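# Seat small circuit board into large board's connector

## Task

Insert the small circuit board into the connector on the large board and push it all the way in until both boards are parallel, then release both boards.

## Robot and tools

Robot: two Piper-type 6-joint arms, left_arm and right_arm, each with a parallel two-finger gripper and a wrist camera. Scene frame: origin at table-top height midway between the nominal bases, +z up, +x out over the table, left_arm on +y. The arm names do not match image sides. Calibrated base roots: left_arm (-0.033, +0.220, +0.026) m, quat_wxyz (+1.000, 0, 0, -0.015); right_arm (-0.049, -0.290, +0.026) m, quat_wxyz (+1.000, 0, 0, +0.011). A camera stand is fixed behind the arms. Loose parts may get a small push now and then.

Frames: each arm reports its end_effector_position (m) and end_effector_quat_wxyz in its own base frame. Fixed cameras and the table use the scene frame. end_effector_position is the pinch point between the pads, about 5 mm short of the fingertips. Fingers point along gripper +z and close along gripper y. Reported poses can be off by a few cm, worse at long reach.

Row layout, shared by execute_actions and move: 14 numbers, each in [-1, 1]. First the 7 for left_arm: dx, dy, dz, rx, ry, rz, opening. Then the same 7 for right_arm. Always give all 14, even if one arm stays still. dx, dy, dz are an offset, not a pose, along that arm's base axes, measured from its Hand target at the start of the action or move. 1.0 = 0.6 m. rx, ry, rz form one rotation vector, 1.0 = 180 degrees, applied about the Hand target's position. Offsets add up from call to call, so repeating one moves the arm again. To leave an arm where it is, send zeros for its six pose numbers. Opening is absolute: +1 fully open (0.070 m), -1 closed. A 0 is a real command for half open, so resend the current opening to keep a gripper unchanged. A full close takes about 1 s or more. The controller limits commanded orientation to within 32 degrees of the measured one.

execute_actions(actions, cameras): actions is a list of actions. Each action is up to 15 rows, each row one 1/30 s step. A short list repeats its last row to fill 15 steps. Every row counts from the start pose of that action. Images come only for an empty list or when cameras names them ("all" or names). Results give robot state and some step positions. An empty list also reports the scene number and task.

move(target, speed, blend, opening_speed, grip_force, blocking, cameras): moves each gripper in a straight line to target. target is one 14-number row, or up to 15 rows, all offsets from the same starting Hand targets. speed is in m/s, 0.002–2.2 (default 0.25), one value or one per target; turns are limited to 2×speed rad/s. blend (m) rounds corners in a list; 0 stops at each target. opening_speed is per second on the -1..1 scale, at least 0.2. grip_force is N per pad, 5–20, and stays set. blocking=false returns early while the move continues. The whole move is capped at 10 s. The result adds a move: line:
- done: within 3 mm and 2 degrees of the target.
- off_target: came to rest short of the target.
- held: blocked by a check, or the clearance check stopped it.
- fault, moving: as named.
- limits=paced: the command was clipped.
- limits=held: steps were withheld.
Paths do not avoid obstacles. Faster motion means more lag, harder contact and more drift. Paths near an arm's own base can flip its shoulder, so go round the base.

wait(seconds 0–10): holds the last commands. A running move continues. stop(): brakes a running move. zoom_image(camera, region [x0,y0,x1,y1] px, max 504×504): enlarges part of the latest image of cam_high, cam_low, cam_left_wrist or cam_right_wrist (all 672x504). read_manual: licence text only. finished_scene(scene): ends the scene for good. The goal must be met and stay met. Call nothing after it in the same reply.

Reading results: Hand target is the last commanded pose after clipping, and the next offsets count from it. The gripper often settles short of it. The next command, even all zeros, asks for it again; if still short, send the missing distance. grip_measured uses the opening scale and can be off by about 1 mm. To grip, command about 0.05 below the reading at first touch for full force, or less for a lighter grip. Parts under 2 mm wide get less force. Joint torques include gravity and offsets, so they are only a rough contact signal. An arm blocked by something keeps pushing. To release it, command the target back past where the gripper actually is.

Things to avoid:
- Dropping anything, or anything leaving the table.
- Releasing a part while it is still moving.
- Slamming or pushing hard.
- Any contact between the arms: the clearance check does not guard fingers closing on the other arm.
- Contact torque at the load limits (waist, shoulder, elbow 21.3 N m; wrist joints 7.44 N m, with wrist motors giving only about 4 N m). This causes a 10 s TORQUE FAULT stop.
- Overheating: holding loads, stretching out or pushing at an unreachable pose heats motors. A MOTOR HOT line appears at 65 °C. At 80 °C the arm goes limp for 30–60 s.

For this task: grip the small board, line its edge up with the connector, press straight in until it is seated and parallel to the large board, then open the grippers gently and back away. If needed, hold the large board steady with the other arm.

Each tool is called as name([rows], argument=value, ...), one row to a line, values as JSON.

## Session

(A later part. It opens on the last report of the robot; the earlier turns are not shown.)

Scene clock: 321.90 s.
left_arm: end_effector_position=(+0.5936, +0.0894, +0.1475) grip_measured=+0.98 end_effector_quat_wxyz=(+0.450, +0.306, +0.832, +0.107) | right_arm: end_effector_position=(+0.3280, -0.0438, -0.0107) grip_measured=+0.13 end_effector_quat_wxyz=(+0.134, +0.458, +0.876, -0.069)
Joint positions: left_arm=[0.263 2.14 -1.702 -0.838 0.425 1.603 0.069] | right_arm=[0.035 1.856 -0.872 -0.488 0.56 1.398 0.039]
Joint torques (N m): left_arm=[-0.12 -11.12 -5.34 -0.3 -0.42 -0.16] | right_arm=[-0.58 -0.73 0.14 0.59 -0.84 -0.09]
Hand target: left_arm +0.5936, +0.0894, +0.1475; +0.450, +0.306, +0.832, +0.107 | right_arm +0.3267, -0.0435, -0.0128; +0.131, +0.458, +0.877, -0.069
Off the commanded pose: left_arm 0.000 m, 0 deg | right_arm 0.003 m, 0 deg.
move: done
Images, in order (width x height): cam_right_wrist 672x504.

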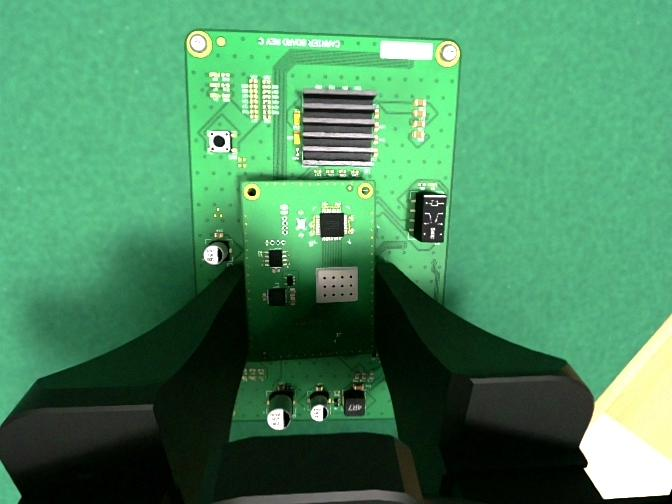

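execute_actions([
  [[0,0,0,0,0,0,0,0.0005,-0.0007,-0.001,0,0,0,0]],
  [[0,0,0,0,0,0,0,0.0005,-0.0007,-0.001,0,0,0,0]],
  [[0,0,0,0,0,0,0,0.0005,-0.0007,0,0,0,0,0]],
  [[0,0,0,0,0,0,0,0.0005,-0.0007,0,0,0,0,0]],
  [[0,0,0,0,0,0,0,0.0007,0.0005,0,0,0,0,0]],
  [[0,0,0,0,0,0,0,0.0007,0.0005,0,0,0,0,0]],
], cameras=["cam_right_wrist"])

zoom_image(camera="cam_right_wrist", region=[190, 150, 450, 410])

Scene clock: 337.03 s.
left_arm: end_effector_position=(+0.5936, +0.0894, +0.1475) grip_measured=+0.00 end_effector_quat_wxyz=(+0.450, +0.306, +0.832, +0.107) | right_arm: end_effector_position=(+0.3297, -0.0468, -0.0127) grip_measured=+0.13 end_effector_quat_wxyz=(+0.133, +0.457, +0.877, -0.071)
Joint positions: left_arm=[0.263 2.14 -1.702 -0.838 0.425 1.603 0.035] | right_arm=[0.027 1.867 -0.88 -0.495 0.558 1.395 0.039]
Joint torques (N m): left_arm=[-0.15 -11.15 -5.34 -0.3 -0.41 -0.16] | right_arm=[13.72 6.1 7.59 4.27 -1.38 -1]
Hand target: left_arm +0.5936, +0.0894, +0.1475; +0.450, +0.306, +0.832, +0.107 | right_arm +0.3287, -0.0446, -0.0140; +0.131, +0.458, +0.877, -0.069
Off the commanded pose: left_arm 0.000 m, 0 deg | right_arm 0.003 m, 0 deg.
Step readings (end_effector_position of left_arm | right_arm):
0: (+0.5936, +0.0894, +0.1475) | (+0.3274, -0.0435, -0.0117)
1: (+0.5936, +0.0894, +0.1475) | (+0.3274, -0.0435, -0.0117)
2: (+0.5936, +0.0894, +0.1475) | (+0.3272, -0.0435, -0.0120)
4: (+0.5936, +0.0894, +0.1475) | (+0.3272, -0.0435, -0.0120)
8: (+0.5936, +0.0894, +0.1475) | (+0.3272, -0.0435, -0.0120)
15: (+0.5936, +0.0894, +0.1475) | (+0.3272, -0.0435, -0.0120)
16: (+0.5936, +0.0894, +0.1475) | (+0.3272, -0.0435, -0.0120)
17: (+0.5936, +0.0894, +0.1475) | (+0.3274, -0.0438, -0.0120)
19: (+0.5936, +0.0894, +0.1475) | (+0.3272, -0.0437, -0.0121)
23: (+0.5936, +0.0894, +0.1475) | (+0.3272, -0.0437, -0.0121)
30: (+0.5936, +0.0894, +0.1475) | (+0.3273, -0.0438, -0.0121)
31: (+0.5936, +0.0894, +0.1475) | (+0.3273, -0.0438, -0.0121)
32: (+0.5936, +0.0894, +0.1475) | (+0.3274, -0.0440, -0.0121)
34: (+0.5936, +0.0894, +0.1475) | (+0.3274, -0.0440, -0.0121)
38: (+0.5936, +0.0894, +0.1475) | (+0.3274, -0.0440, -0.0121)
45: (+0.5936, +0.0894, +0.1475) | (+0.3274, -0.0440, -0.0121)
46: (+0.5936, +0.0894, +0.1475) | (+0.3274, -0.0440, -0.0121)
47: (+0.5936, +0.0894, +0.1475) | (+0.3277, -0.0443, -0.0119)
49: (+0.5936, +0.0894, +0.1475) | (+0.3277, -0.0442, -0.0119)
53: (+0.5936, +0.0894, +0.1475) | (+0.3277, -0.0442, -0.0119)
60: (+0.5936, +0.0894, +0.1475) | (+0.3280, -0.0445, -0.0118)
61: (+0.5936, +0.0894, +0.1475) | (+0.3280, -0.0445, -0.0118)
62: (+0.5936, +0.0894, +0.1475) | (+0.3286, -0.0455, -0.0115)
64: (+0.5936, +0.0894, +0.1475) | (+0.3296, -0.0484, -0.0126)
68: (+0.5936, +0.0894, +0.1475) | (+0.3296, -0.0482, -0.0125)
75: (+0.5936, +0.0894, +0.1475) | (+0.3296, -0.0481, -0.0126)
76: (+0.5936, +0.0894, +0.1475) | (+0.3296, -0.0478, -0.0126)
77: (+0.5936, +0.0894, +0.1475) | (+0.3295, -0.0480, -0.0127)
79: (+0.5936, +0.0894, +0.1475) | (+0.3295, -0.0477, -0.0127)
83: (+0.5936, +0.0894, +0.1475) | (+0.3295, -0.0477, -0.0127)
90: (+0.5936, +0.0894, +0.1475) | (+0.3295, -0.0473, -0.0127)
Images, in order (width x height): cam_right_wrist 672x504.

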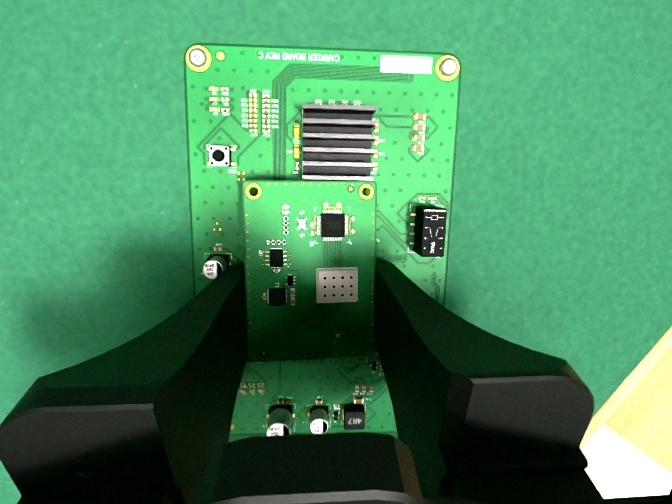

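Scaled by 1.938 from the camera's 672x504 image, which has a finer 960x720 frame.

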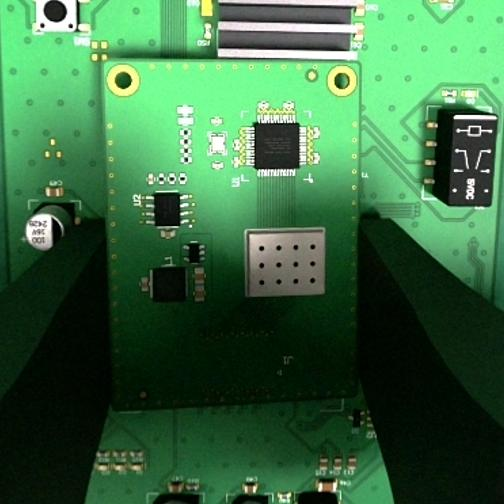

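move([
  [0,0,0,0,0,0,0,0.0,0.0,0.02,0,0,0,-0.2],
  [0,0,0,0,0,0,0,-0.0028,0.0023,0.02,0,0,0,-0.2],
  [0,0,0,0,0,0,0,-0.0028,0.0023,-0.006,0,0,0,-0.2],
], speed=0.06, cameras=["cam_right_wrist"])

zoom_image(camera="cam_right_wrist", region=[190, 150, 450, 410])

Scene clock: 352.30 s.
left_arm: end_effector_position=(+0.5936, +0.0894, +0.1475) grip_measured=+0.00 end_effector_quat_wxyz=(+0.450, +0.306, +0.832, +0.107) | right_arm: end_effector_position=(+0.3286, -0.0430, -0.0124) grip_measured=+0.12 end_effector_quat_wxyz=(+0.137, +0.458, +0.876, -0.067)
Joint positions: left_arm=[0.263 2.14 -1.702 -0.838 0.425 1.603 0.035] | right_arm=[0.037 1.858 -0.866 -0.499 0.545 1.415 0.039]
Joint torques (N m): left_arm=[-0.15 -11.16 -5.33 -0.3 -0.42 -0.16] | right_arm=[-3.58 12.05 -0.28 -0.22 -3.54 0.1]
Hand target: left_arm +0.5936, +0.0894, +0.1475; +0.450, +0.306, +0.832, +0.107 | right_arm +0.3270, -0.0432, -0.0176; +0.131, +0.458, +0.877, -0.069
Off the commanded pose: left_arm 0.000 m, 0 deg | right_arm 0.005 m, 1 deg.
move: off_target (right_arm)
Images, in order (width x height): cam_right_wrist 672x504.

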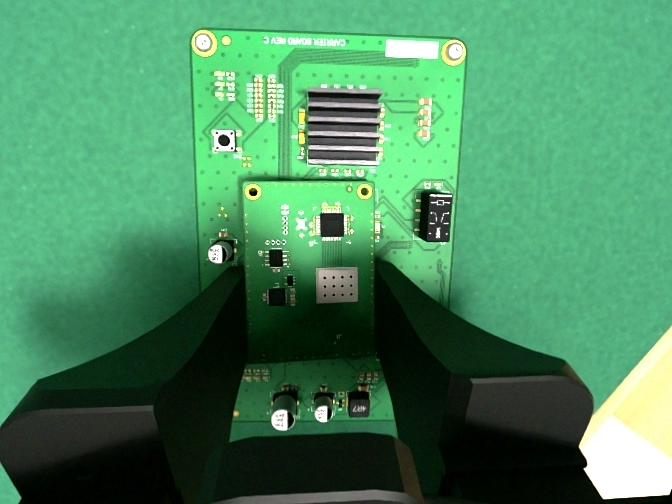

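Scaled by 1.938 from the camera's 672x504 image, which has a finer 960x720 frame.

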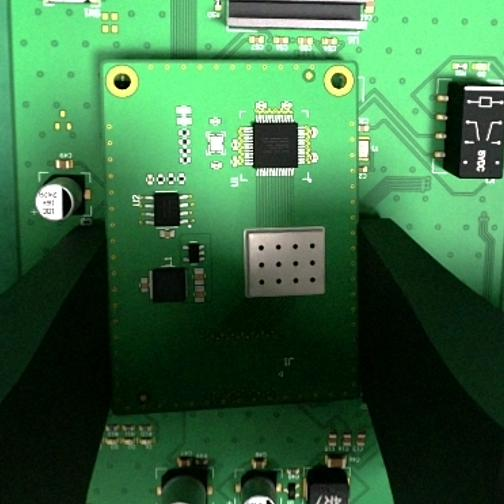

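move([
  [0,0,0,0,0,0,0,0,0,0.014,0,0,0,-0.2],
  [0,0,0,0,0,0,0,-0.0022,-0.0019,0.014,0,0,0,-0.2],
  [0,0,0,0,0,0,0,-0.0022,-0.0019,0,0,0,0,-0.2],
], speed=0.06, cameras=["cam_right_wrist"])

zoom_image(camera="cam_right_wrist", region=[190, 150, 450, 410])

Scene clock: 365.57 s.
left_arm: end_effector_position=(+0.5936, +0.0894, +0.1475) grip_measured=+0.00 end_effector_quat_wxyz=(+0.450, +0.306, +0.832, +0.107) | right_arm: end_effector_position=(+0.3253, -0.0446, -0.0132) grip_measured=+0.13 end_effector_quat_wxyz=(+0.133, +0.458, +0.876, -0.070)
Joint positions: left_arm=[0.263 2.14 -1.702 -0.838 0.425 1.603 0.035] | right_arm=[0.034 1.857 -0.86 -0.5 0.551 1.413 0.039]
Joint torques (N m): left_arm=[-0.12 -11.11 -5.36 -0.31 -0.42 -0.17] | right_arm=[-2.77 11.15 0.54 0.29 -4.58 0.23]
Hand target: left_arm +0.5936, +0.0894, +0.1475; +0.450, +0.306, +0.832, +0.107 | right_arm +0.3257, -0.0443, -0.0176; +0.131, +0.458, +0.877, -0.069
Off the commanded pose: left_arm 0.000 m, 0 deg | right_arm 0.004 m, 0 deg.
move: off_target (right_arm)
Images, in order (width x height): cam_right_wrist 672x504.

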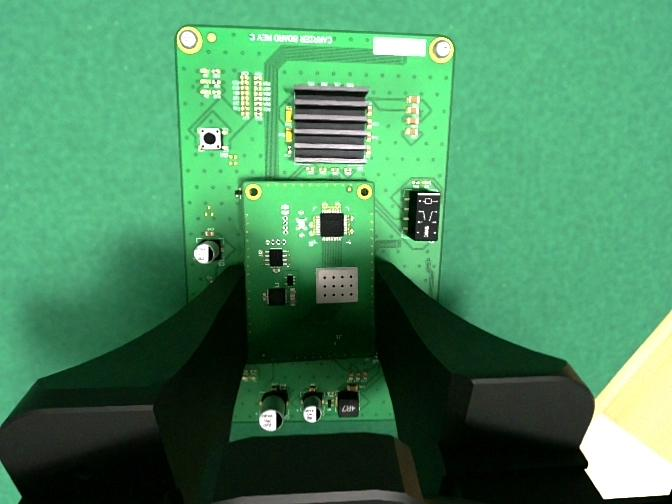

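Scaled by 1.938 from the camera's 672x504 image, which has a finer 960x720 frame.

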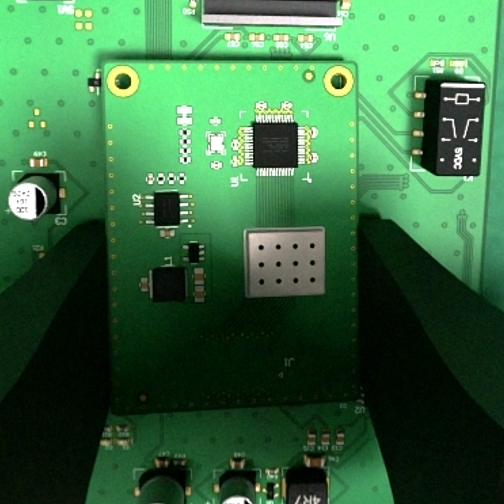

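move([
  [0,0,0,0,0,0,0,0,0,0.015,0,0,0,-0.2],
  [0,0,0,0,0,0,0,0.0027,0.001,0.015,0,0,0,-0.2],
  [0,0,0,0,0,0,0,0.0027,0.001,0,0,0,0,-0.2],
], speed=0.05, cameras=["cam_right_wrist"])

zoom_image(camera="cam_right_wrist", region=[190, 150, 450, 410])

Scene clock: 373.50 s.
left_arm: end_effector_position=(+0.5936, +0.0894, +0.1475) grip_measured=+0.00 end_effector_quat_wxyz=(+0.450, +0.306, +0.832, +0.107) | right_arm: end_effector_position=(+0.3259, -0.0451, -0.0125) grip_measured=+0.12 end_effector_quat_wxyz=(+0.131, +0.459, +0.875, -0.074)
Joint positions: left_arm=[0.263 2.14 -1.702 -0.838 0.425 1.603 0.035] | right_arm=[0.036 1.861 -0.87 -0.498 0.565 1.412 0.039]
Joint torques (N m): left_arm=[-0.17 -11.14 -5.33 -0.3 -0.41 -0.17] | right_arm=[-2.42 10.73 -2.22 -0.39 -4.58 0.34]
Hand target: left_arm +0.5936, +0.0894, +0.1475; +0.450, +0.306, +0.832, +0.107 | right_arm +0.3273, -0.0437, -0.0176; +0.131, +0.458, +0.877, -0.069
Off the commanded pose: left_arm 0.000 m, 0 deg | right_arm 0.006 m, 1 deg.
move: off_target (right_arm)
Images, in order (width x height): cam_right_wrist 672x504.

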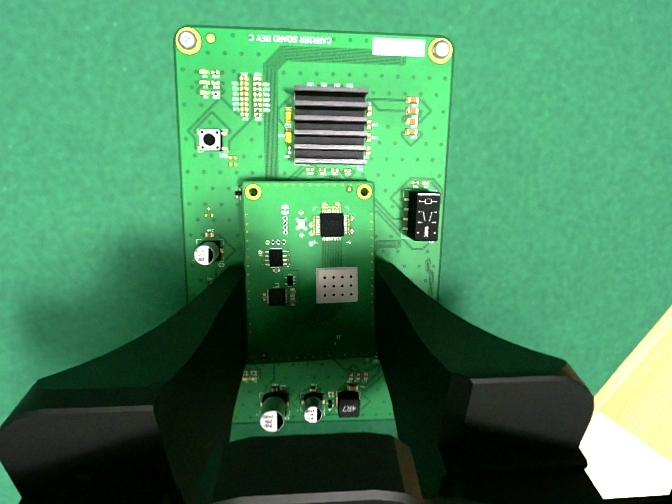

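Scaled by 1.938 from the camera's 672x504 image, which has a finer 960x720 frame.

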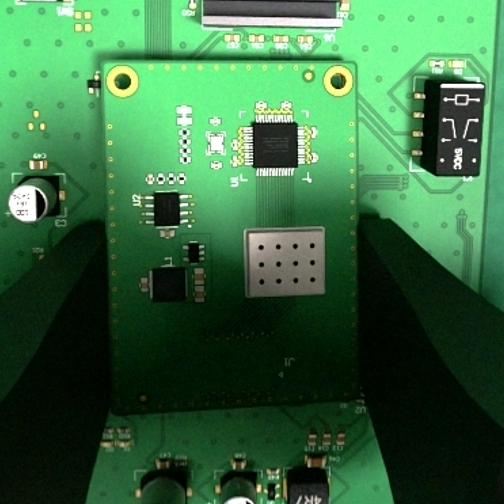

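move([
  [0,0,0,0,0,0,0,0,0,0.033,0,0,0,-0.2],
  [0,0,0,0,0,0,0,0.0007,-0.0003,0.033,0,0,0,-0.2],
  [0,0,0,0,0,0,0,0.0007,-0.0003,0.012,0,0,0,-0.2],
], speed=0.06, cameras=["cam_right_wrist"])

zoom_image(camera="cam_right_wrist", region=[190, 150, 450, 410])

Scene clock: 380.70 s.
left_arm: end_effector_position=(+0.5936, +0.0894, +0.1475) grip_measured=+0.00 end_effector_quat_wxyz=(+0.450, +0.306, +0.832, +0.107) | right_arm: end_effector_position=(+0.3279, -0.0438, -0.0105) grip_measured=+0.13 end_effector_quat_wxyz=(+0.131, +0.458, +0.877, -0.069)
Joint positions: left_arm=[0.263 2.14 -1.702 -0.838 0.425 1.603 0.035] | right_arm=[0.034 1.857 -0.877 -0.478 0.567 1.387 0.039]
Joint torques (N m): left_arm=[-0.13 -11.12 -5.34 -0.31 -0.42 -0.16] | right_arm=[-1.67 -7.2 -1.79 0 0.1 -0.19]
Hand target: left_arm +0.5936, +0.0894, +0.1475; +0.450, +0.306, +0.832, +0.107 | right_arm +0.3277, -0.0439, -0.0104; +0.131, +0.458, +0.877, -0.069
Off the commanded pose: left_arm 0.000 m, 0 deg | right_arm 0.000 m, 0 deg.
move: done
Images, in order (width x height): cam_right_wrist 672x504.

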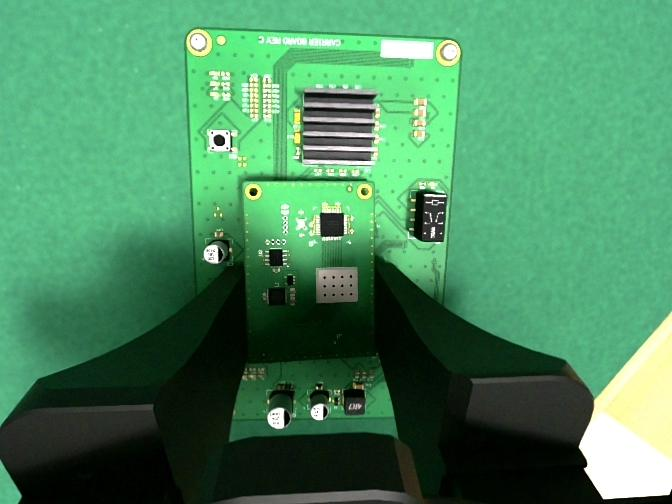

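Scaled by 1.938 from the camera's 672x504 image, which has a finer 960x720 frame.

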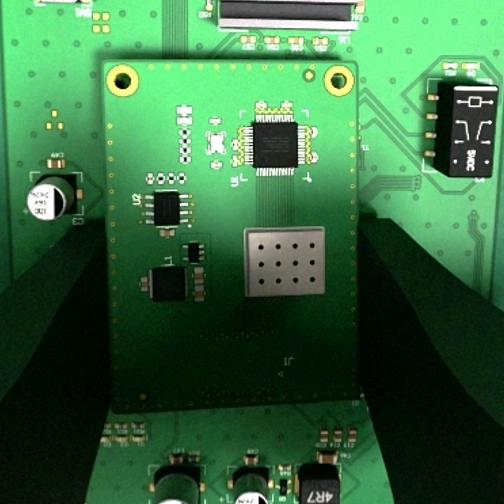

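execute_actions([
  [[0,0,0,0,0,0,0,0,0,-0.004,0,0,0,-0.2]],
  [[0,0,0,0,0,0,0,0.0006,0.0004,-0.001,0,0,0,-0.2]],
  [[0,0,0,0,0,0,0,0.0006,0.0004,0,0,0,0,-0.2]],
  [[0,0,0,0,0,0,0,0.0006,0.0004,0,0,0,0,-0.2]],
  [[0,0,0,0,0,0,0,-0.0005,0.0007,0,0,0,0,-0.2]],
  [[0,0,0,0,0,0,0,-0.0005,0.0007,0,0,0,0,-0.2]],
  [[0,0,0,0,0,0,0,-0.0006,-0.0004,0,0,0,0,-0.2]],
  [[0,0,0,0,0,0,0,-0.0006,-0.0004,0,0,0,0,-0.2]],
  [[0,0,0,0,0,0,0,-0.0006,-0.0004,0,0,0,0,-0.2]],
  [[0,0,0,0,0,0,0,-0.0006,-0.0004,0,0,0,0,-0.2]],
], cameras=["cam_right_wrist"])

zoom_image(camera="cam_right_wrist", region=[190, 150, 450, 410])

Scene clock: 408.93 s.
left_arm: end_effector_position=(+0.5936, +0.0894, +0.1475) grip_measured=+0.00 end_effector_quat_wxyz=(+0.450, +0.306, +0.832, +0.107) | right_arm: end_effector_position=(+0.3273, -0.0433, -0.0122) grip_measured=+0.13 end_effector_quat_wxyz=(+0.132, +0.458, +0.876, -0.069)
Joint positions: left_arm=[0.263 2.14 -1.702 -0.838 0.425 1.603 0.035] | right_arm=[0.036 1.859 -0.87 -0.487 0.557 1.401 0.039]
Joint torques (N m): left_arm=[-0.15 -11.14 -5.34 -0.3 -0.42 -0.17] | right_arm=[-10.24 6.99 4.82 -1.4 2.47 0.09]
Hand target: left_arm +0.5936, +0.0894, +0.1475; +0.450, +0.306, +0.832, +0.107 | right_arm +0.3268, -0.0433, -0.0134; +0.131, +0.458, +0.877, -0.069
Off the commanded pose: left_arm 0.000 m, 0 deg | right_arm 0.001 m, 0 deg.
Step readings (end_effector_position of left_arm | right_arm):
0: (+0.5936, +0.0894, +0.1475) | (+0.3277, -0.0439, -0.0105)
1: (+0.5936, +0.0894, +0.1475) | (+0.3277, -0.0439, -0.0105)
2: (+0.5936, +0.0894, +0.1475) | (+0.3280, -0.0438, -0.0105)
4: (+0.5936, +0.0894, +0.1475) | (+0.3279, -0.0440, -0.0110)
8: (+0.5936, +0.0894, +0.1475) | (+0.3277, -0.0439, -0.0112)
15: (+0.5936, +0.0894, +0.1475) | (+0.3280, -0.0440, -0.0111)
16: (+0.5936, +0.0894, +0.1475) | (+0.3280, -0.0440, -0.0111)
17: (+0.5936, +0.0894, +0.1475) | (+0.3279, -0.0442, -0.0115)
19: (+0.5936, +0.0894, +0.1475) | (+0.3279, -0.0442, -0.0114)
23: (+0.5936, +0.0894, +0.1475) | (+0.3279, -0.0442, -0.0114)
30: (+0.5936, +0.0894, +0.1475) | (+0.3284, -0.0440, -0.0114)
31: (+0.5936, +0.0894, +0.1475) | (+0.3284, -0.0440, -0.0114)
32: (+0.5936, +0.0894, +0.1475) | (+0.3288, -0.0437, -0.0115)
34: (+0.5936, +0.0894, +0.1475) | (+0.3317, -0.0432, -0.0113)
38: (+0.5936, +0.0894, +0.1475) | (+0.3314, -0.0432, -0.0114)
45: (+0.5936, +0.0894, +0.1475) | (+0.3312, -0.0432, -0.0114)
46: (+0.5936, +0.0894, +0.1475) | (+0.3312, -0.0432, -0.0114)
47: (+0.5936, +0.0894, +0.1475) | (+0.3313, -0.0433, -0.0112)
49: (+0.5936, +0.0894, +0.1475) | (+0.3312, -0.0434, -0.0112)
53: (+0.5936, +0.0894, +0.1475) | (+0.3312, -0.0433, -0.0112)
60: (+0.5936, +0.0894, +0.1475) | (+0.3310, -0.0434, -0.0112)
61: (+0.5936, +0.0894, +0.1475) | (+0.3310, -0.0434, -0.0112)
62: (+0.5936, +0.0894, +0.1475) | (+0.3311, -0.0430, -0.0112)
64: (+0.5936, +0.0894, +0.1475) | (+0.3311, -0.0430, -0.0112)
68: (+0.5936, +0.0894, +0.1475) | (+0.3311, -0.0430, -0.0112)
75: (+0.5936, +0.0894, +0.1475) | (+0.3307, -0.0430, -0.0114)
76: (+0.5936, +0.0894, +0.1475) | (+0.3307, -0.0430, -0.0114)
77: (+0.5936, +0.0894, +0.1475) | (+0.3304, -0.0427, -0.0117)
79: (+0.5936, +0.0894, +0.1475) | (+0.3304, -0.0427, -0.0117)
83: (+0.5936, +0.0894, +0.1475) | (+0.3304, -0.0427, -0.0117)
90: (+0.5936, +0.0894, +0.1475) | (+0.3297, -0.0421, -0.0121)
91: (+0.5936, +0.0894, +0.1475) | (+0.3287, -0.0410, -0.0123)
92: (+0.5936, +0.0894, +0.1475) | (+0.3277, -0.0408, -0.0128)
94: (+0.5936, +0.0894, +0.1475) | (+0.3277, -0.0408, -0.0126)
98: (+0.5936, +0.0894, +0.1475) | (+0.3277, -0.0409, -0.0126)
105: (+0.5936, +0.0894, +0.1475) | (+0.3278, -0.0410, -0.0125)
106: (+0.5936, +0.0894, +0.1475) | (+0.3278, -0.0410, -0.0125)
107: (+0.5936, +0.0894, +0.1475) | (+0.3281, -0.0408, -0.0125)
109: (+0.5936, +0.0894, +0.1475) | (+0.3278, -0.0408, -0.0127)
113: (+0.5936, +0.0894, +0.1475) | (+0.3278, -0.0408, -0.0127)
120: (+0.5936, +0.0894, +0.1475) | (+0.3278, -0.0412, -0.0127)
121: (+0.5936, +0.0894, +0.1475) | (+0.3278, -0.0412, -0.0127)
122: (+0.5936, +0.0894, +0.1475) | (+0.3280, -0.0420, -0.0122)
124: (+0.5936, +0.0894, +0.1475) | (+0.3276, -0.0421, -0.0125)
128: (+0.5936, +0.0894, +0.1475) | (+0.3276, -0.0425, -0.0124)
135: (+0.5936, +0.0894, +0.1475) | (+0.3275, -0.0428, -0.0124)
136: (+0.5936, +0.0894, +0.1475) | (+0.3275, -0.0428, -0.0124)
137: (+0.5936, +0.0894, +0.1475) | (+0.3273, -0.0432, -0.0122)
139: (+0.5936, +0.0894, +0.1475) | (+0.3273, -0.0433, -0.0122)
143: (+0.5936, +0.0894, +0.1475) | (+0.3273, -0.0433, -0.0122)
150: (+0.5936, +0.0894, +0.1475) | (+0.3273, -0.0433, -0.0122)
Images, in order (width x height): cam_right_wrist 672x504.

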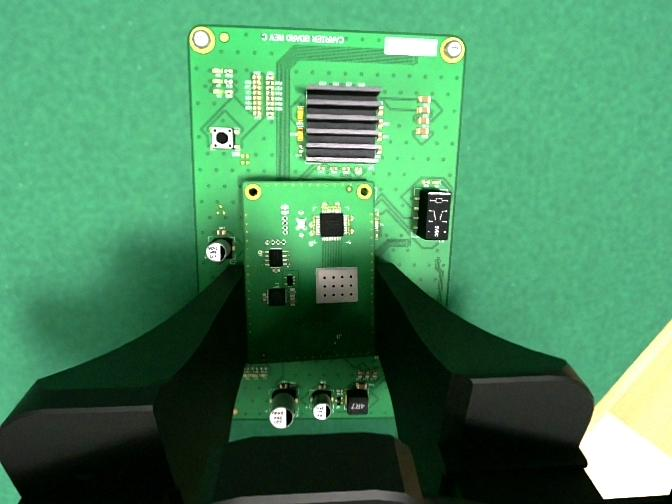

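Scaled by 1.938 from the camera's 672x504 image, which has a finer 960x720 frame.

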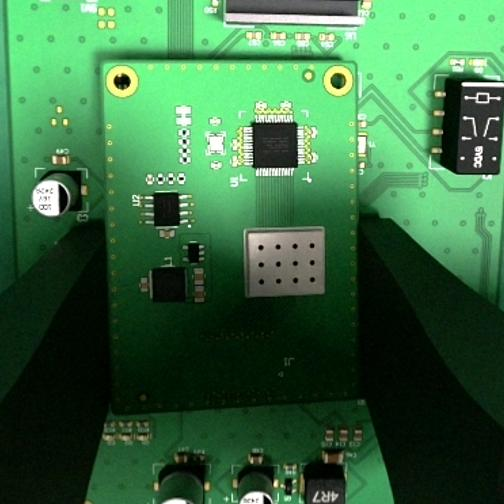

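move(target=[0,0,0,0,0,0,0,0.0006,0,-0.016,0,0,0,-0.4], speed=0.03, cameras=["cam_right_wrist"])

zoom_image(camera="cam_right_wrist", region=[190, 150, 450, 410])

Scene clock: 415.10 s.
left_arm: end_effector_position=(+0.5936, +0.0894, +0.1475) grip_measured=+0.00 end_effector_quat_wxyz=(+0.450, +0.306, +0.832, +0.107) | right_arm: end_effector_position=(+0.3282, -0.0426, -0.0109) grip_measured=+0.13 end_effector_quat_wxyz=(+0.140, +0.459, +0.875, -0.066)
Joint positions: left_arm=[0.263 2.14 -1.702 -0.838 0.425 1.603 0.035] | right_arm=[0.04 1.851 -0.86 -0.508 0.542 1.427 0.039]
Joint torques (N m): left_arm=[-0.17 -11.13 -5.31 -0.31 -0.41 -0.17] | right_arm=[-1.6 -5.83 -1.8 -0.27 -0.21 -0.08]
Hand target: left_arm +0.5936, +0.0894, +0.1475; +0.450, +0.306, +0.832, +0.107 | right_arm +0.3286, -0.0427, -0.0108; +0.141, +0.459, +0.875, -0.066 (not the last commanded pose)
Tool commands: left_gripper/opening=+0.0 right_gripper/opening=-0.4
Off the commanded pose: left_arm 0.000 m, 0 deg | right_arm 0.012 m, 1 deg.
TORQUE FAULT: the external load on joint 2 (shoulder) of the right arm reached its load limit, and that arm stopped. A torque fault puts only its own arm into a fault stop. That arm's remaining commands of this call were not run. That arm may still press on what stopped it. That arm is still stopped at the end of this call. That arm stays stopped for about 10 more seconds. Until then a move that you send moves the other arm only, and its call returns only when the move has ended. Once the stop has ended, the next robot result says so. If the stop ends while you think or write, that arm runs what you send next, counted from a new Hand target: where the arm stands when the stop ends. While its stop runs, that arm, its gripper or tool too, takes no new command. Until it ends, the stop uses up actions while you think or wait. An arm that is not stopped still takes commands.
move: fault (right_arm)
Images, in order (width x height): cam_right_wrist 672x504.

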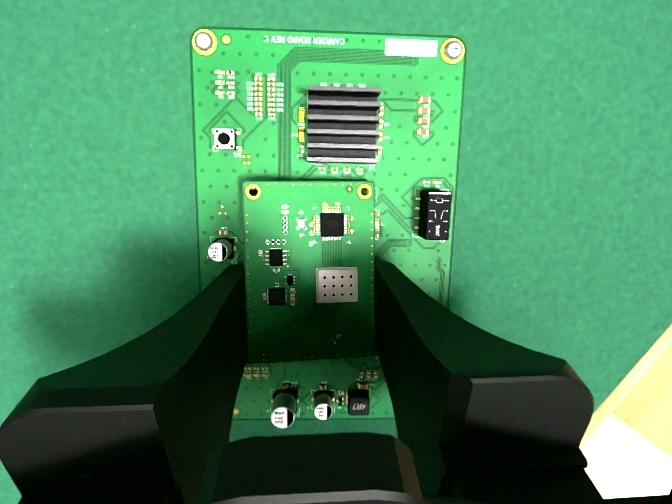

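Scaled by 1.938 from the camera's 672x504 image, which has a finer 960x720 frame.

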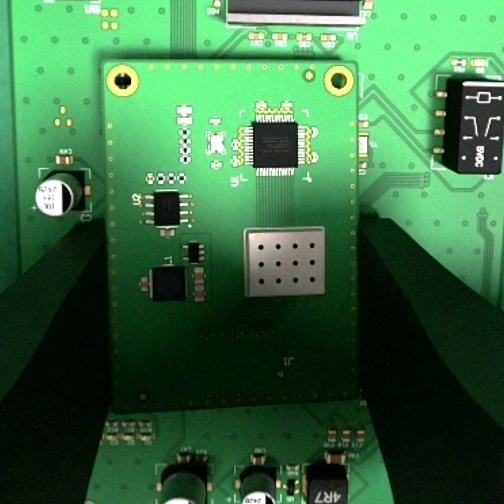

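move(target=[0,0,0,0,0,0,0,0,0,-0.001,0.046,0.0316,0,-0.2], speed=0.06)

move(target=[0,0,0,0,0,0,0,0,0,0,0,0,0,0.4], opening_speed=0.4, cameras=["cam_right_wrist"])

Scene clock: 445.77 s.
left_arm: end_effector_position=(+0.5936, +0.0894, +0.1475) grip_measured=+0.00 end_effector_quat_wxyz=(+0.450, +0.306, +0.832, +0.107) | right_arm: end_effector_position=(+0.3288, -0.0426, -0.0111) grip_measured=+0.13 end_effector_quat_wxyz=(+0.064, +0.464, +0.883, -0.025)
Joint positions: left_arm=[0.263 2.14 -1.702 -0.838 0.425 1.603 0.035] | right_arm=[-0.064 1.887 -0.968 -0.161 0.648 1.027 0.039]
Joint torques (N m): left_arm=[-0.12 -11.12 -5.34 -0.31 -0.41 -0.17] | right_arm=[-1.28 -6.04 -1.64 -0.11 -0.22 -0.02]
Hand target: left_arm +0.5936, +0.0894, +0.1475; +0.450, +0.306, +0.832, +0.107 | right_arm +0.3286, -0.0427, -0.0114; +0.063, +0.464, +0.883, -0.025
Off the commanded pose: left_arm 0.000 m, 0 deg | right_arm 0.000 m, 0 deg.
TORQUE FAULT, CONTINUED: the right arm's stop, for the torque fault of joint 2 (shoulder) that an earlier result reported, is over. The rest of the stop counts as 19 of the actions that you can send in this scene. The stop ended before this call began, so that arm ran this call's commands, counted from a new Hand target: where the arm stood when the stop ended. That arm stops again whenever a joint's load reaches its limit.
move: done

Scene clock: 447.47 s.
left_arm: end_effector_position=(+0.5936, +0.0894, +0.1475) grip_measured=+0.00 end_effector_quat_wxyz=(+0.450, +0.306, +0.832, +0.107) | right_arm: end_effector_position=(+0.3284, -0.0426, -0.0117) grip_measured=+0.40 end_effector_quat_wxyz=(+0.063, +0.464, +0.883, -0.025)
Joint positions: left_arm=[0.263 2.14 -1.702 -0.838 0.425 1.603 0.035] | right_arm=[-0.064 1.889 -0.966 -0.162 0.647 1.027 0.049]
Joint torques (N m): left_arm=[-0.17 -11.16 -5.36 -0.31 -0.41 -0.16] | right_arm=[0.13 -9.06 -2.52 0.12 -0.05 0]
Hand target: left_arm +0.5936, +0.0894, +0.1475; +0.450, +0.306, +0.832, +0.107 | right_arm +0.3286, -0.0427, -0.0114; +0.064, +0.464, +0.883, -0.025
Off the commanded pose: left_arm 0.000 m, 0 deg | right_arm 0.000 m, 0 deg.
move: done
Images, in order (width x height): cam_right_wrist 672x504.

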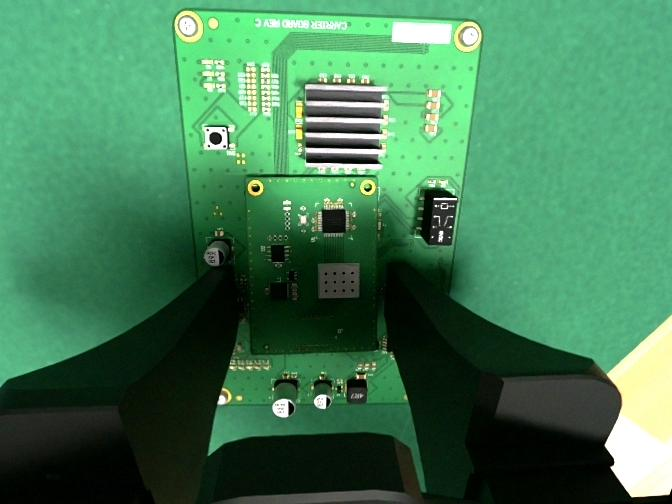

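zoom_image(camera="cam_right_wrist", region=[190, 130, 450, 390])

Scaled by 1.938 from the camera's 672x504 image, which has a finer 960x720 frame.

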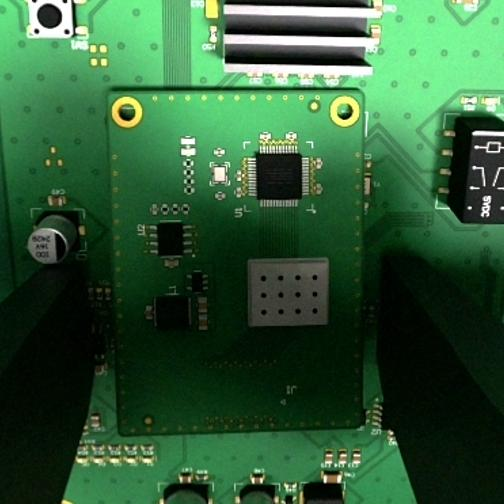

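move(target=[0,0,0,0,0,0,0,0,0,0.006,0.1006,0.0694,0,0.4], speed=0.1)

move(target=[0,0,0,0,0,0,0,0,0,0,0,0,0,-0.2], opening_speed=0.5, cameras=["cam_right_wrist"])

move(target=[0,0,0,0,0,0,0,0,0,0.012,-0.064,-0.0442,-0.0144,-0.2], speed=0.08, cameras=["cam_right_wrist","cam_low"])

zoom_image(camera="cam_right_wrist", region=[190, 130, 450, 390])

zoom_image(camera="cam_low", region=[300, 240, 360, 290])

Scene clock: 473.33 s.
left_arm: end_effector_position=(+0.5936, +0.0894, +0.1475) grip_measured=+0.00 end_effector_quat_wxyz=(+0.450, +0.306, +0.832, +0.107) | right_arm: end_effector_position=(+0.3286, -0.0427, -0.0078) grip_measured=+0.40 end_effector_quat_wxyz=(-0.107, +0.462, +0.878, +0.064)
Joint positions: left_arm=[0.263 2.14 -1.702 -0.838 0.425 1.603 0.035] | right_arm=[-0.246 2.052 -1.246 0.203 1.041 0.604 0.049]
Joint torques (N m): left_arm=[-0.16 -11.13 -5.34 -0.31 -0.42 -0.17] | right_arm=[-0.9 -9.52 -1.76 0.07 0.09 -0.01]
Hand target: left_arm +0.5936, +0.0894, +0.1475; +0.450, +0.306, +0.832, +0.107 | right_arm +0.3286, -0.0427, -0.0078; -0.106, +0.462, +0.878, +0.064
Off the commanded pose: left_arm 0.000 m, 0 deg | right_arm 0.000 m, 0 deg.
move: done

Scene clock: 474.73 s.
left_arm: end_effector_position=(+0.5936, +0.0894, +0.1475) grip_measured=+0.00 end_effector_quat_wxyz=(+0.450, +0.306, +0.832, +0.107) | right_arm: end_effector_position=(+0.3285, -0.0427, -0.0080) grip_measured=+0.13 end_effector_quat_wxyz=(-0.107, +0.462, +0.878, +0.064)
Joint positions: left_arm=[0.263 2.14 -1.702 -0.838 0.425 1.603 0.035] | right_arm=[-0.246 2.052 -1.245 0.203 1.04 0.604 0.04]
Joint torques (N m): left_arm=[-0.14 -11.13 -5.35 -0.31 -0.41 -0.16] | right_arm=[0.07 -10.65 -1.64 0.1 0.11 0.01]
Hand target: left_arm +0.5936, +0.0894, +0.1475; +0.450, +0.306, +0.832, +0.107 | right_arm +0.3286, -0.0427, -0.0078; -0.106, +0.462, +0.878, +0.064
Off the commanded pose: left_arm 0.000 m, 0 deg | right_arm 0.000 m, 0 deg.
move: done
Images, in order (width x height): cam_right_wrist 672x504.

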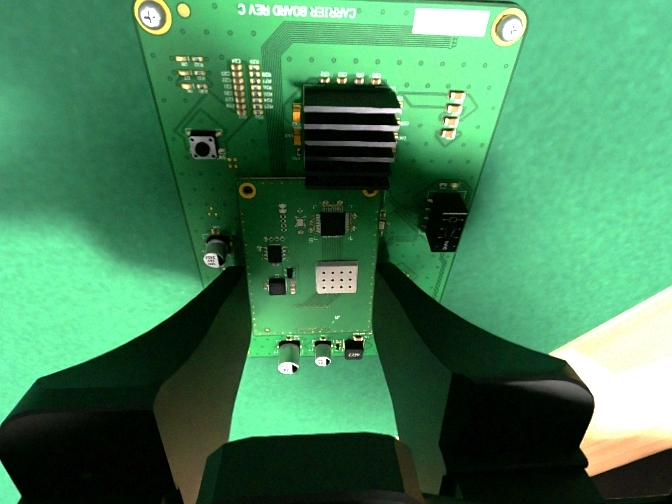

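Scene clock: 476.57 s.
left_arm: end_effector_position=(+0.5936, +0.0894, +0.1475) grip_measured=+0.00 end_effector_quat_wxyz=(+0.450, +0.306, +0.832, +0.107) | right_arm: end_effector_position=(+0.3285, -0.0427, -0.0007) grip_measured=+0.13 end_effector_quat_wxyz=(+0.004, +0.485, +0.875, +0.010)
Joint positions: left_arm=[0.263 2.14 -1.702 -0.838 0.425 1.603 0.035] | right_arm=[-0.14 1.91 -1.07 0.021 0.805 0.858 0.04]
Joint torques (N m): left_arm=[-0.18 -11.12 -5.32 -0.3 -0.41 -0.16] | right_arm=[-0.58 -8.88 -2.26 0.22 0.03 -0.19]
Hand target: left_arm +0.5936, +0.0894, +0.1475; +0.450, +0.306, +0.832, +0.107 | right_arm +0.3286, -0.0427, -0.0006; +0.003, +0.485, +0.875, +0.010
Off the commanded pose: left_arm 0.000 m, 0 deg | right_arm 0.000 m, 0 deg.
move: done
Images, in order (width x height): cam_low 672x504, cam_right_wrist 672x504.

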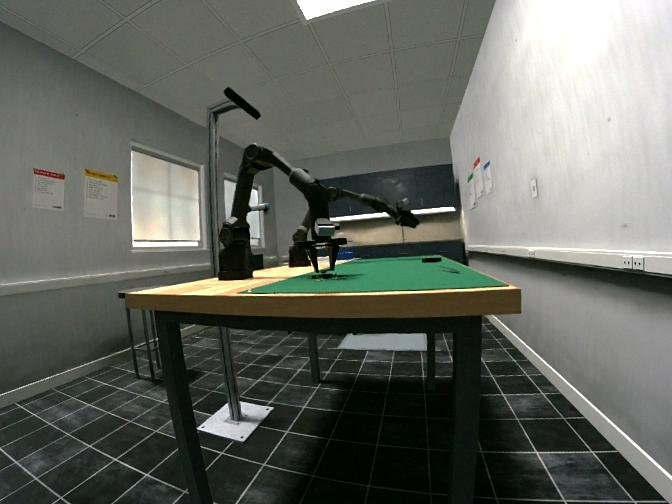

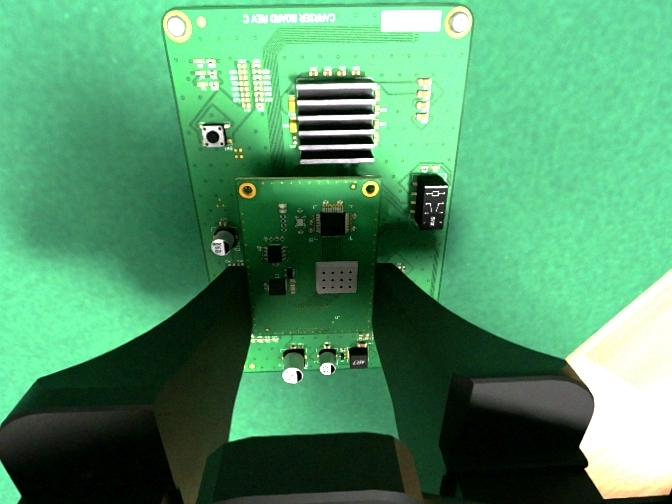

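Scaled by 1.938 from the camera's 672x504 image, which has a finer 960x720 frame.

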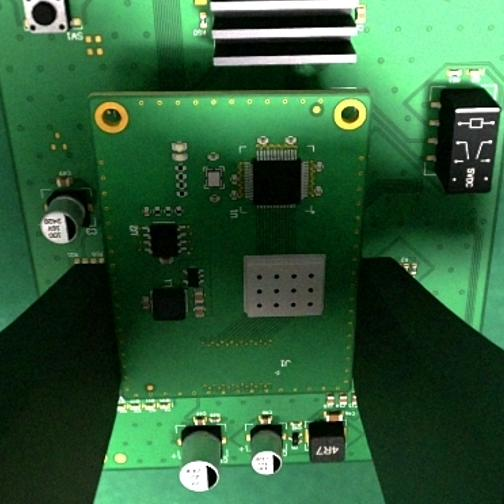

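Scaled by 8.400 from the camera's 672x504 image, which has a finer 960x720 frame.

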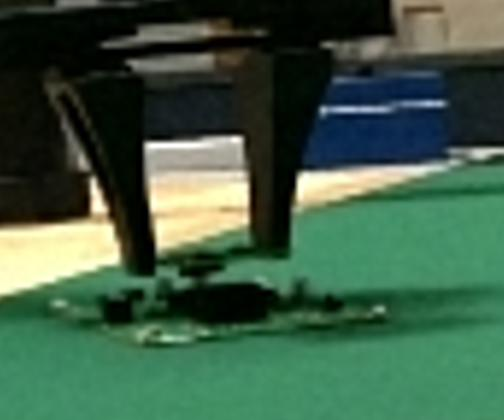

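move([
  [0,0,0,0,0,0,0,-0.0018,0,0,0,0,-0.0072,-0.3],
  [0,0,0,0,0,0,0,-0.0018,0,-0.018,0,0,-0.0072,-0.3],
], speed=0.04, cameras=["cam_right_wrist"])

zoom_image(camera="cam_right_wrist", region=[190, 130, 450, 390])

Scene clock: 496.50 s.
left_arm: end_effector_position=(+0.5936, +0.0894, +0.1475) grip_measured=+0.00 end_effector_quat_wxyz=(+0.450, +0.306, +0.832, +0.107) | right_arm: end_effector_position=(+0.3282, -0.0426, -0.0105) grip_measured=+0.13 end_effector_quat_wxyz=(+0.005, +0.494, +0.869, +0.010)
Joint positions: left_arm=[0.263 2.14 -1.702 -0.838 0.425 1.603 0.035] | right_arm=[-0.14 1.93 -1.052 0.022 0.765 0.879 0.04]
Joint torques (N m): left_arm=[-0.13 -11.1 -5.33 -0.31 -0.41 -0.17] | right_arm=[-1.39 -3.86 -0.64 0.3 -0.64 -0.18]
Hand target: left_arm +0.5936, +0.0894, +0.1475; +0.450, +0.306, +0.832, +0.107 | right_arm +0.3275, -0.0427, -0.0114; +0.003, +0.495, +0.869, +0.010
Off the commanded pose: left_arm 0.000 m, 0 deg | right_arm 0.001 m, 0 deg.
move: done
Images, in order (width x height): cam_right_wrist 672x504.

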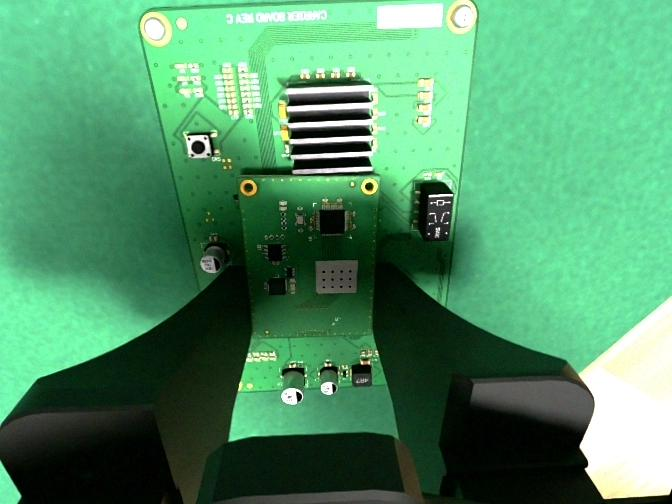

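Scaled by 1.938 from the camera's 672x504 image, which has a finer 960x720 frame.

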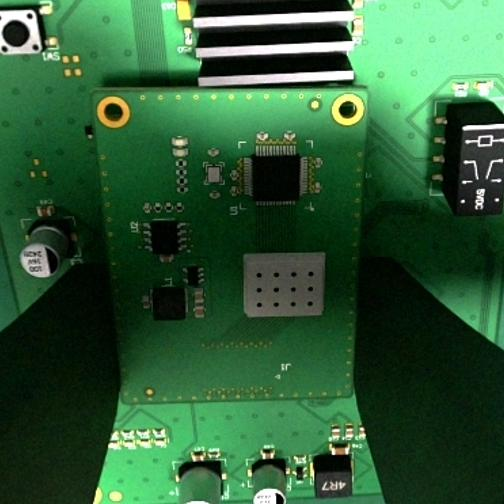

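move([
  [0,0,0,0,0,0,0,0,0,0.014,0,0,0,-0.3],
  [0,0,0,0,0,0,0,-0.006,0.0065,0.014,-0.0132,-0.008,0.004,-0.3],
], speed=0.06, cameras=["cam_right_wrist"])

zoom_image(camera="cam_right_wrist", region=[190, 130, 450, 390])

Scene clock: 539.80 s.
left_arm: end_effector_position=(+0.5936, +0.0894, +0.1475) grip_measured=+0.00 end_effector_quat_wxyz=(+0.450, +0.306, +0.832, +0.107) | right_arm: end_effector_position=(+0.3238, -0.0387, -0.0031) grip_measured=+0.13 end_effector_quat_wxyz=(+0.025, +0.489, +0.872, -0.002)
Joint positions: left_arm=[0.263 2.14 -1.702 -0.838 0.425 1.603 0.035] | right_arm=[-0.103 1.883 -1.011 -0.035 0.744 0.944 0.04]
Joint torques (N m): left_arm=[-0.16 -11.13 -5.34 -0.31 -0.41 -0.16] | right_arm=[-0.69 -8.68 -2.28 0.2 0.02 -0.19]
Hand target: left_arm +0.5936, +0.0894, +0.1475; +0.450, +0.306, +0.832, +0.107 | right_arm +0.3239, -0.0388, -0.0030; +0.024, +0.489, +0.872, -0.002
Off the commanded pose: left_arm 0.000 m, 0 deg | right_arm 0.000 m, 0 deg.
move: done
Images, in order (width x height): cam_right_wrist 672x504.

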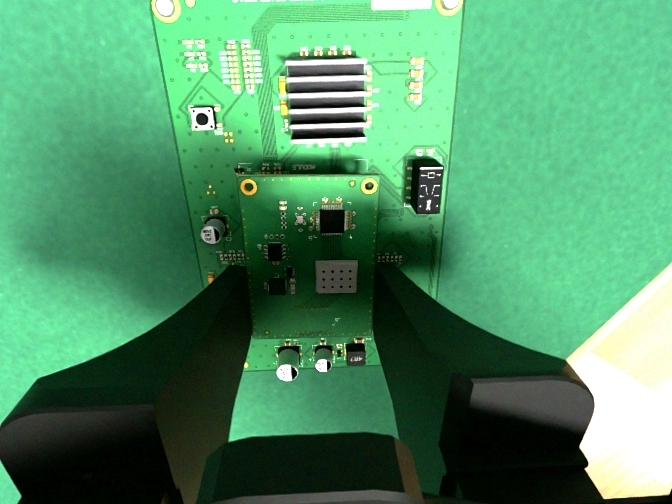

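Scaled by 1.938 from the camera's 672x504 image, which has a finer 960x720 frame.

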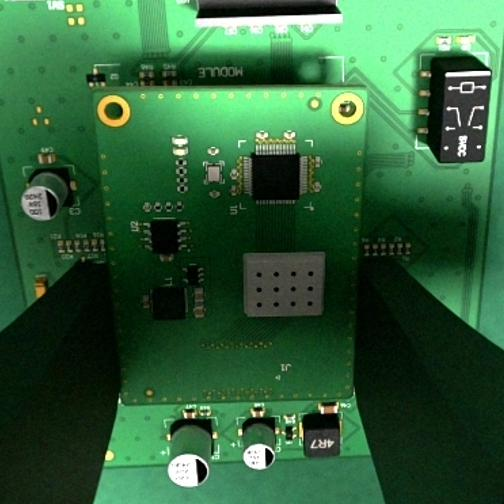

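move([
  [0,0,0,0,0,0,0,0.003,-0.0012,0,0,0,0.0067,-0.3],
  [0,0,0,0,0,0,0,0.003,-0.0012,-0.016,0,0,0.0067,-0.3],
], speed=0.05, cameras=["cam_right_wrist"])

zoom_image(camera="cam_right_wrist", region=[190, 130, 450, 390])

Scene clock: 555.70 s.
left_arm: end_effector_position=(+0.5936, +0.0894, +0.1475) grip_measured=+0.00 end_effector_quat_wxyz=(+0.450, +0.306, +0.832, +0.107) | right_arm: end_effector_position=(+0.3276, -0.0400, -0.0104) grip_measured=+0.13 end_effector_quat_wxyz=(+0.028, +0.480, +0.877, +0.000)
Joint positions: left_arm=[0.263 2.14 -1.702 -0.838 0.425 1.603 0.035] | right_arm=[-0.107 1.906 -1.012 -0.034 0.712 0.92 0.04]
Joint torques (N m): left_arm=[-0.17 -11.13 -5.34 -0.31 -0.41 -0.16] | right_arm=[-0.17 -1.2 0.88 0.43 -0.25 0.01]
Hand target: left_arm +0.5936, +0.0894, +0.1475; +0.450, +0.306, +0.832, +0.107 | right_arm +0.3257, -0.0395, -0.0126; +0.024, +0.480, +0.877, -0.002
Off the commanded pose: left_arm 0.000 m, 0 deg | right_arm 0.003 m, 0 deg.
move: done
Images, in order (width x height): cam_right_wrist 672x504.

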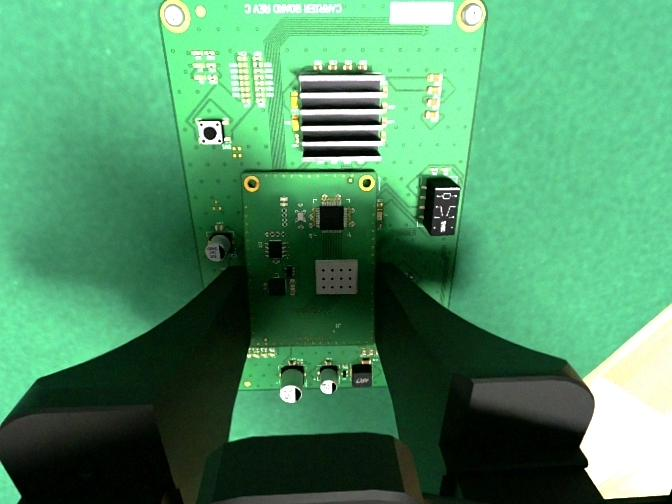

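Scaled by 1.938 from the camera's 672x504 image, which has a finer 960x720 frame.

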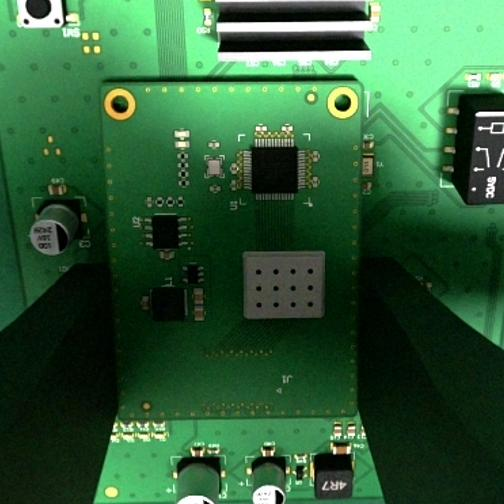

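move([
  [0,0,0,0,0,0,0,0,0,0.016,0,0,0,-0.4],
  [0,0,0,0,0,0,0,-0.0002,0.0012,0.016,-0.0525,-0.031,0,-0.4],
  [0,0,0,0,0,0,0,-0.0002,0.0012,0.007,-0.0525,-0.031,0,-0.4],
], speed=0.06, cameras=["cam_right_wrist"])

zoom_image(camera="cam_right_wrist", region=[190, 130, 450, 390])

Scene clock: 576.00 s.
left_arm: end_effector_position=(+0.5936, +0.0894, +0.1475) grip_measured=+0.00 end_effector_quat_wxyz=(+0.450, +0.306, +0.832, +0.107) | right_arm: end_effector_position=(+0.3257, -0.0386, -0.0082) grip_measured=+0.13 end_effector_quat_wxyz=(+0.107, +0.476, +0.872, -0.050)
Joint positions: left_arm=[0.263 2.14 -1.702 -0.838 0.425 1.603 0.035] | right_arm=[0.011 1.851 -0.901 -0.347 0.596 1.287 0.04]
Joint torques (N m): left_arm=[-0.18 -11.14 -5.34 -0.31 -0.4 -0.17] | right_arm=[-0.76 -6.95 -2.11 -0.14 -0.01 -0.15]
Hand target: left_arm +0.5936, +0.0894, +0.1475; +0.450, +0.306, +0.832, +0.107 | right_arm +0.3256, -0.0388, -0.0084; +0.107, +0.476, +0.872, -0.051
Off the commanded pose: left_arm 0.000 m, 0 deg | right_arm 0.000 m, 0 deg.
move: done
Images, in order (width x height): cam_right_wrist 672x504.

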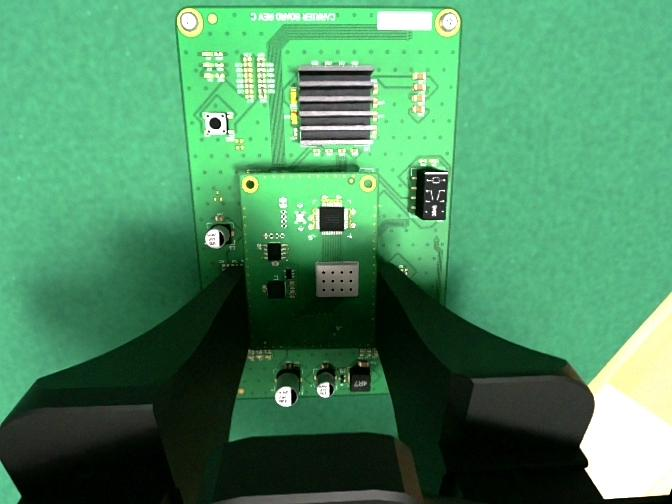

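Scaled by 1.938 from the camera's 672x504 image, which has a finer 960x720 frame.

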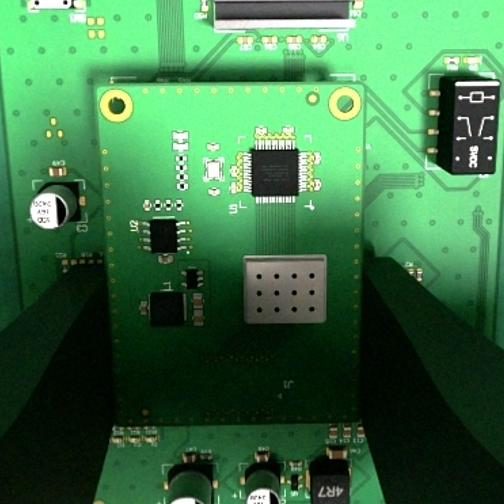

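move(target=[0,0,0,0,0,0,1,-0.0008,-0.0004,-0.006,0,0,0,-0.4], speed=0.02, cameras=["cam_right_wrist"])

Scene clock: 597.57 s.
left_arm: end_effector_position=(+0.5936, +0.0894, +0.1475) grip_measured=+0.98 end_effector_quat_wxyz=(+0.450, +0.306, +0.832, +0.107) | right_arm: end_effector_position=(+0.3252, -0.0390, -0.0119) grip_measured=+0.13 end_effector_quat_wxyz=(+0.107, +0.475, +0.872, -0.051)
Joint positions: left_arm=[0.263 2.14 -1.702 -0.838 0.425 1.603 0.069] | right_arm=[0.01 1.861 -0.896 -0.354 0.583 1.295 0.04]
Joint torques (N m): left_arm=[-0.17 -11.13 -5.34 -0.31 -0.4 -0.17] | right_arm=[-1.63 -6.88 -1.39 -0.17 -0.13 -0.02]
Hand target: left_arm +0.5936, +0.0894, +0.1475; +0.450, +0.306, +0.832, +0.107 | right_arm +0.3251, -0.0390, -0.0120; +0.107, +0.476, +0.872, -0.051
Off the commanded pose: left_arm 0.000 m, 0 deg | right_arm 0.000 m, 0 deg.
move: done
Images, in order (width x height): cam_right_wrist 672x504.

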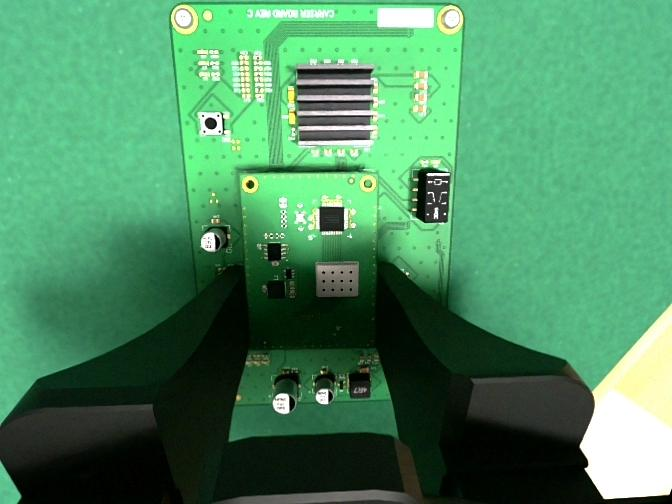

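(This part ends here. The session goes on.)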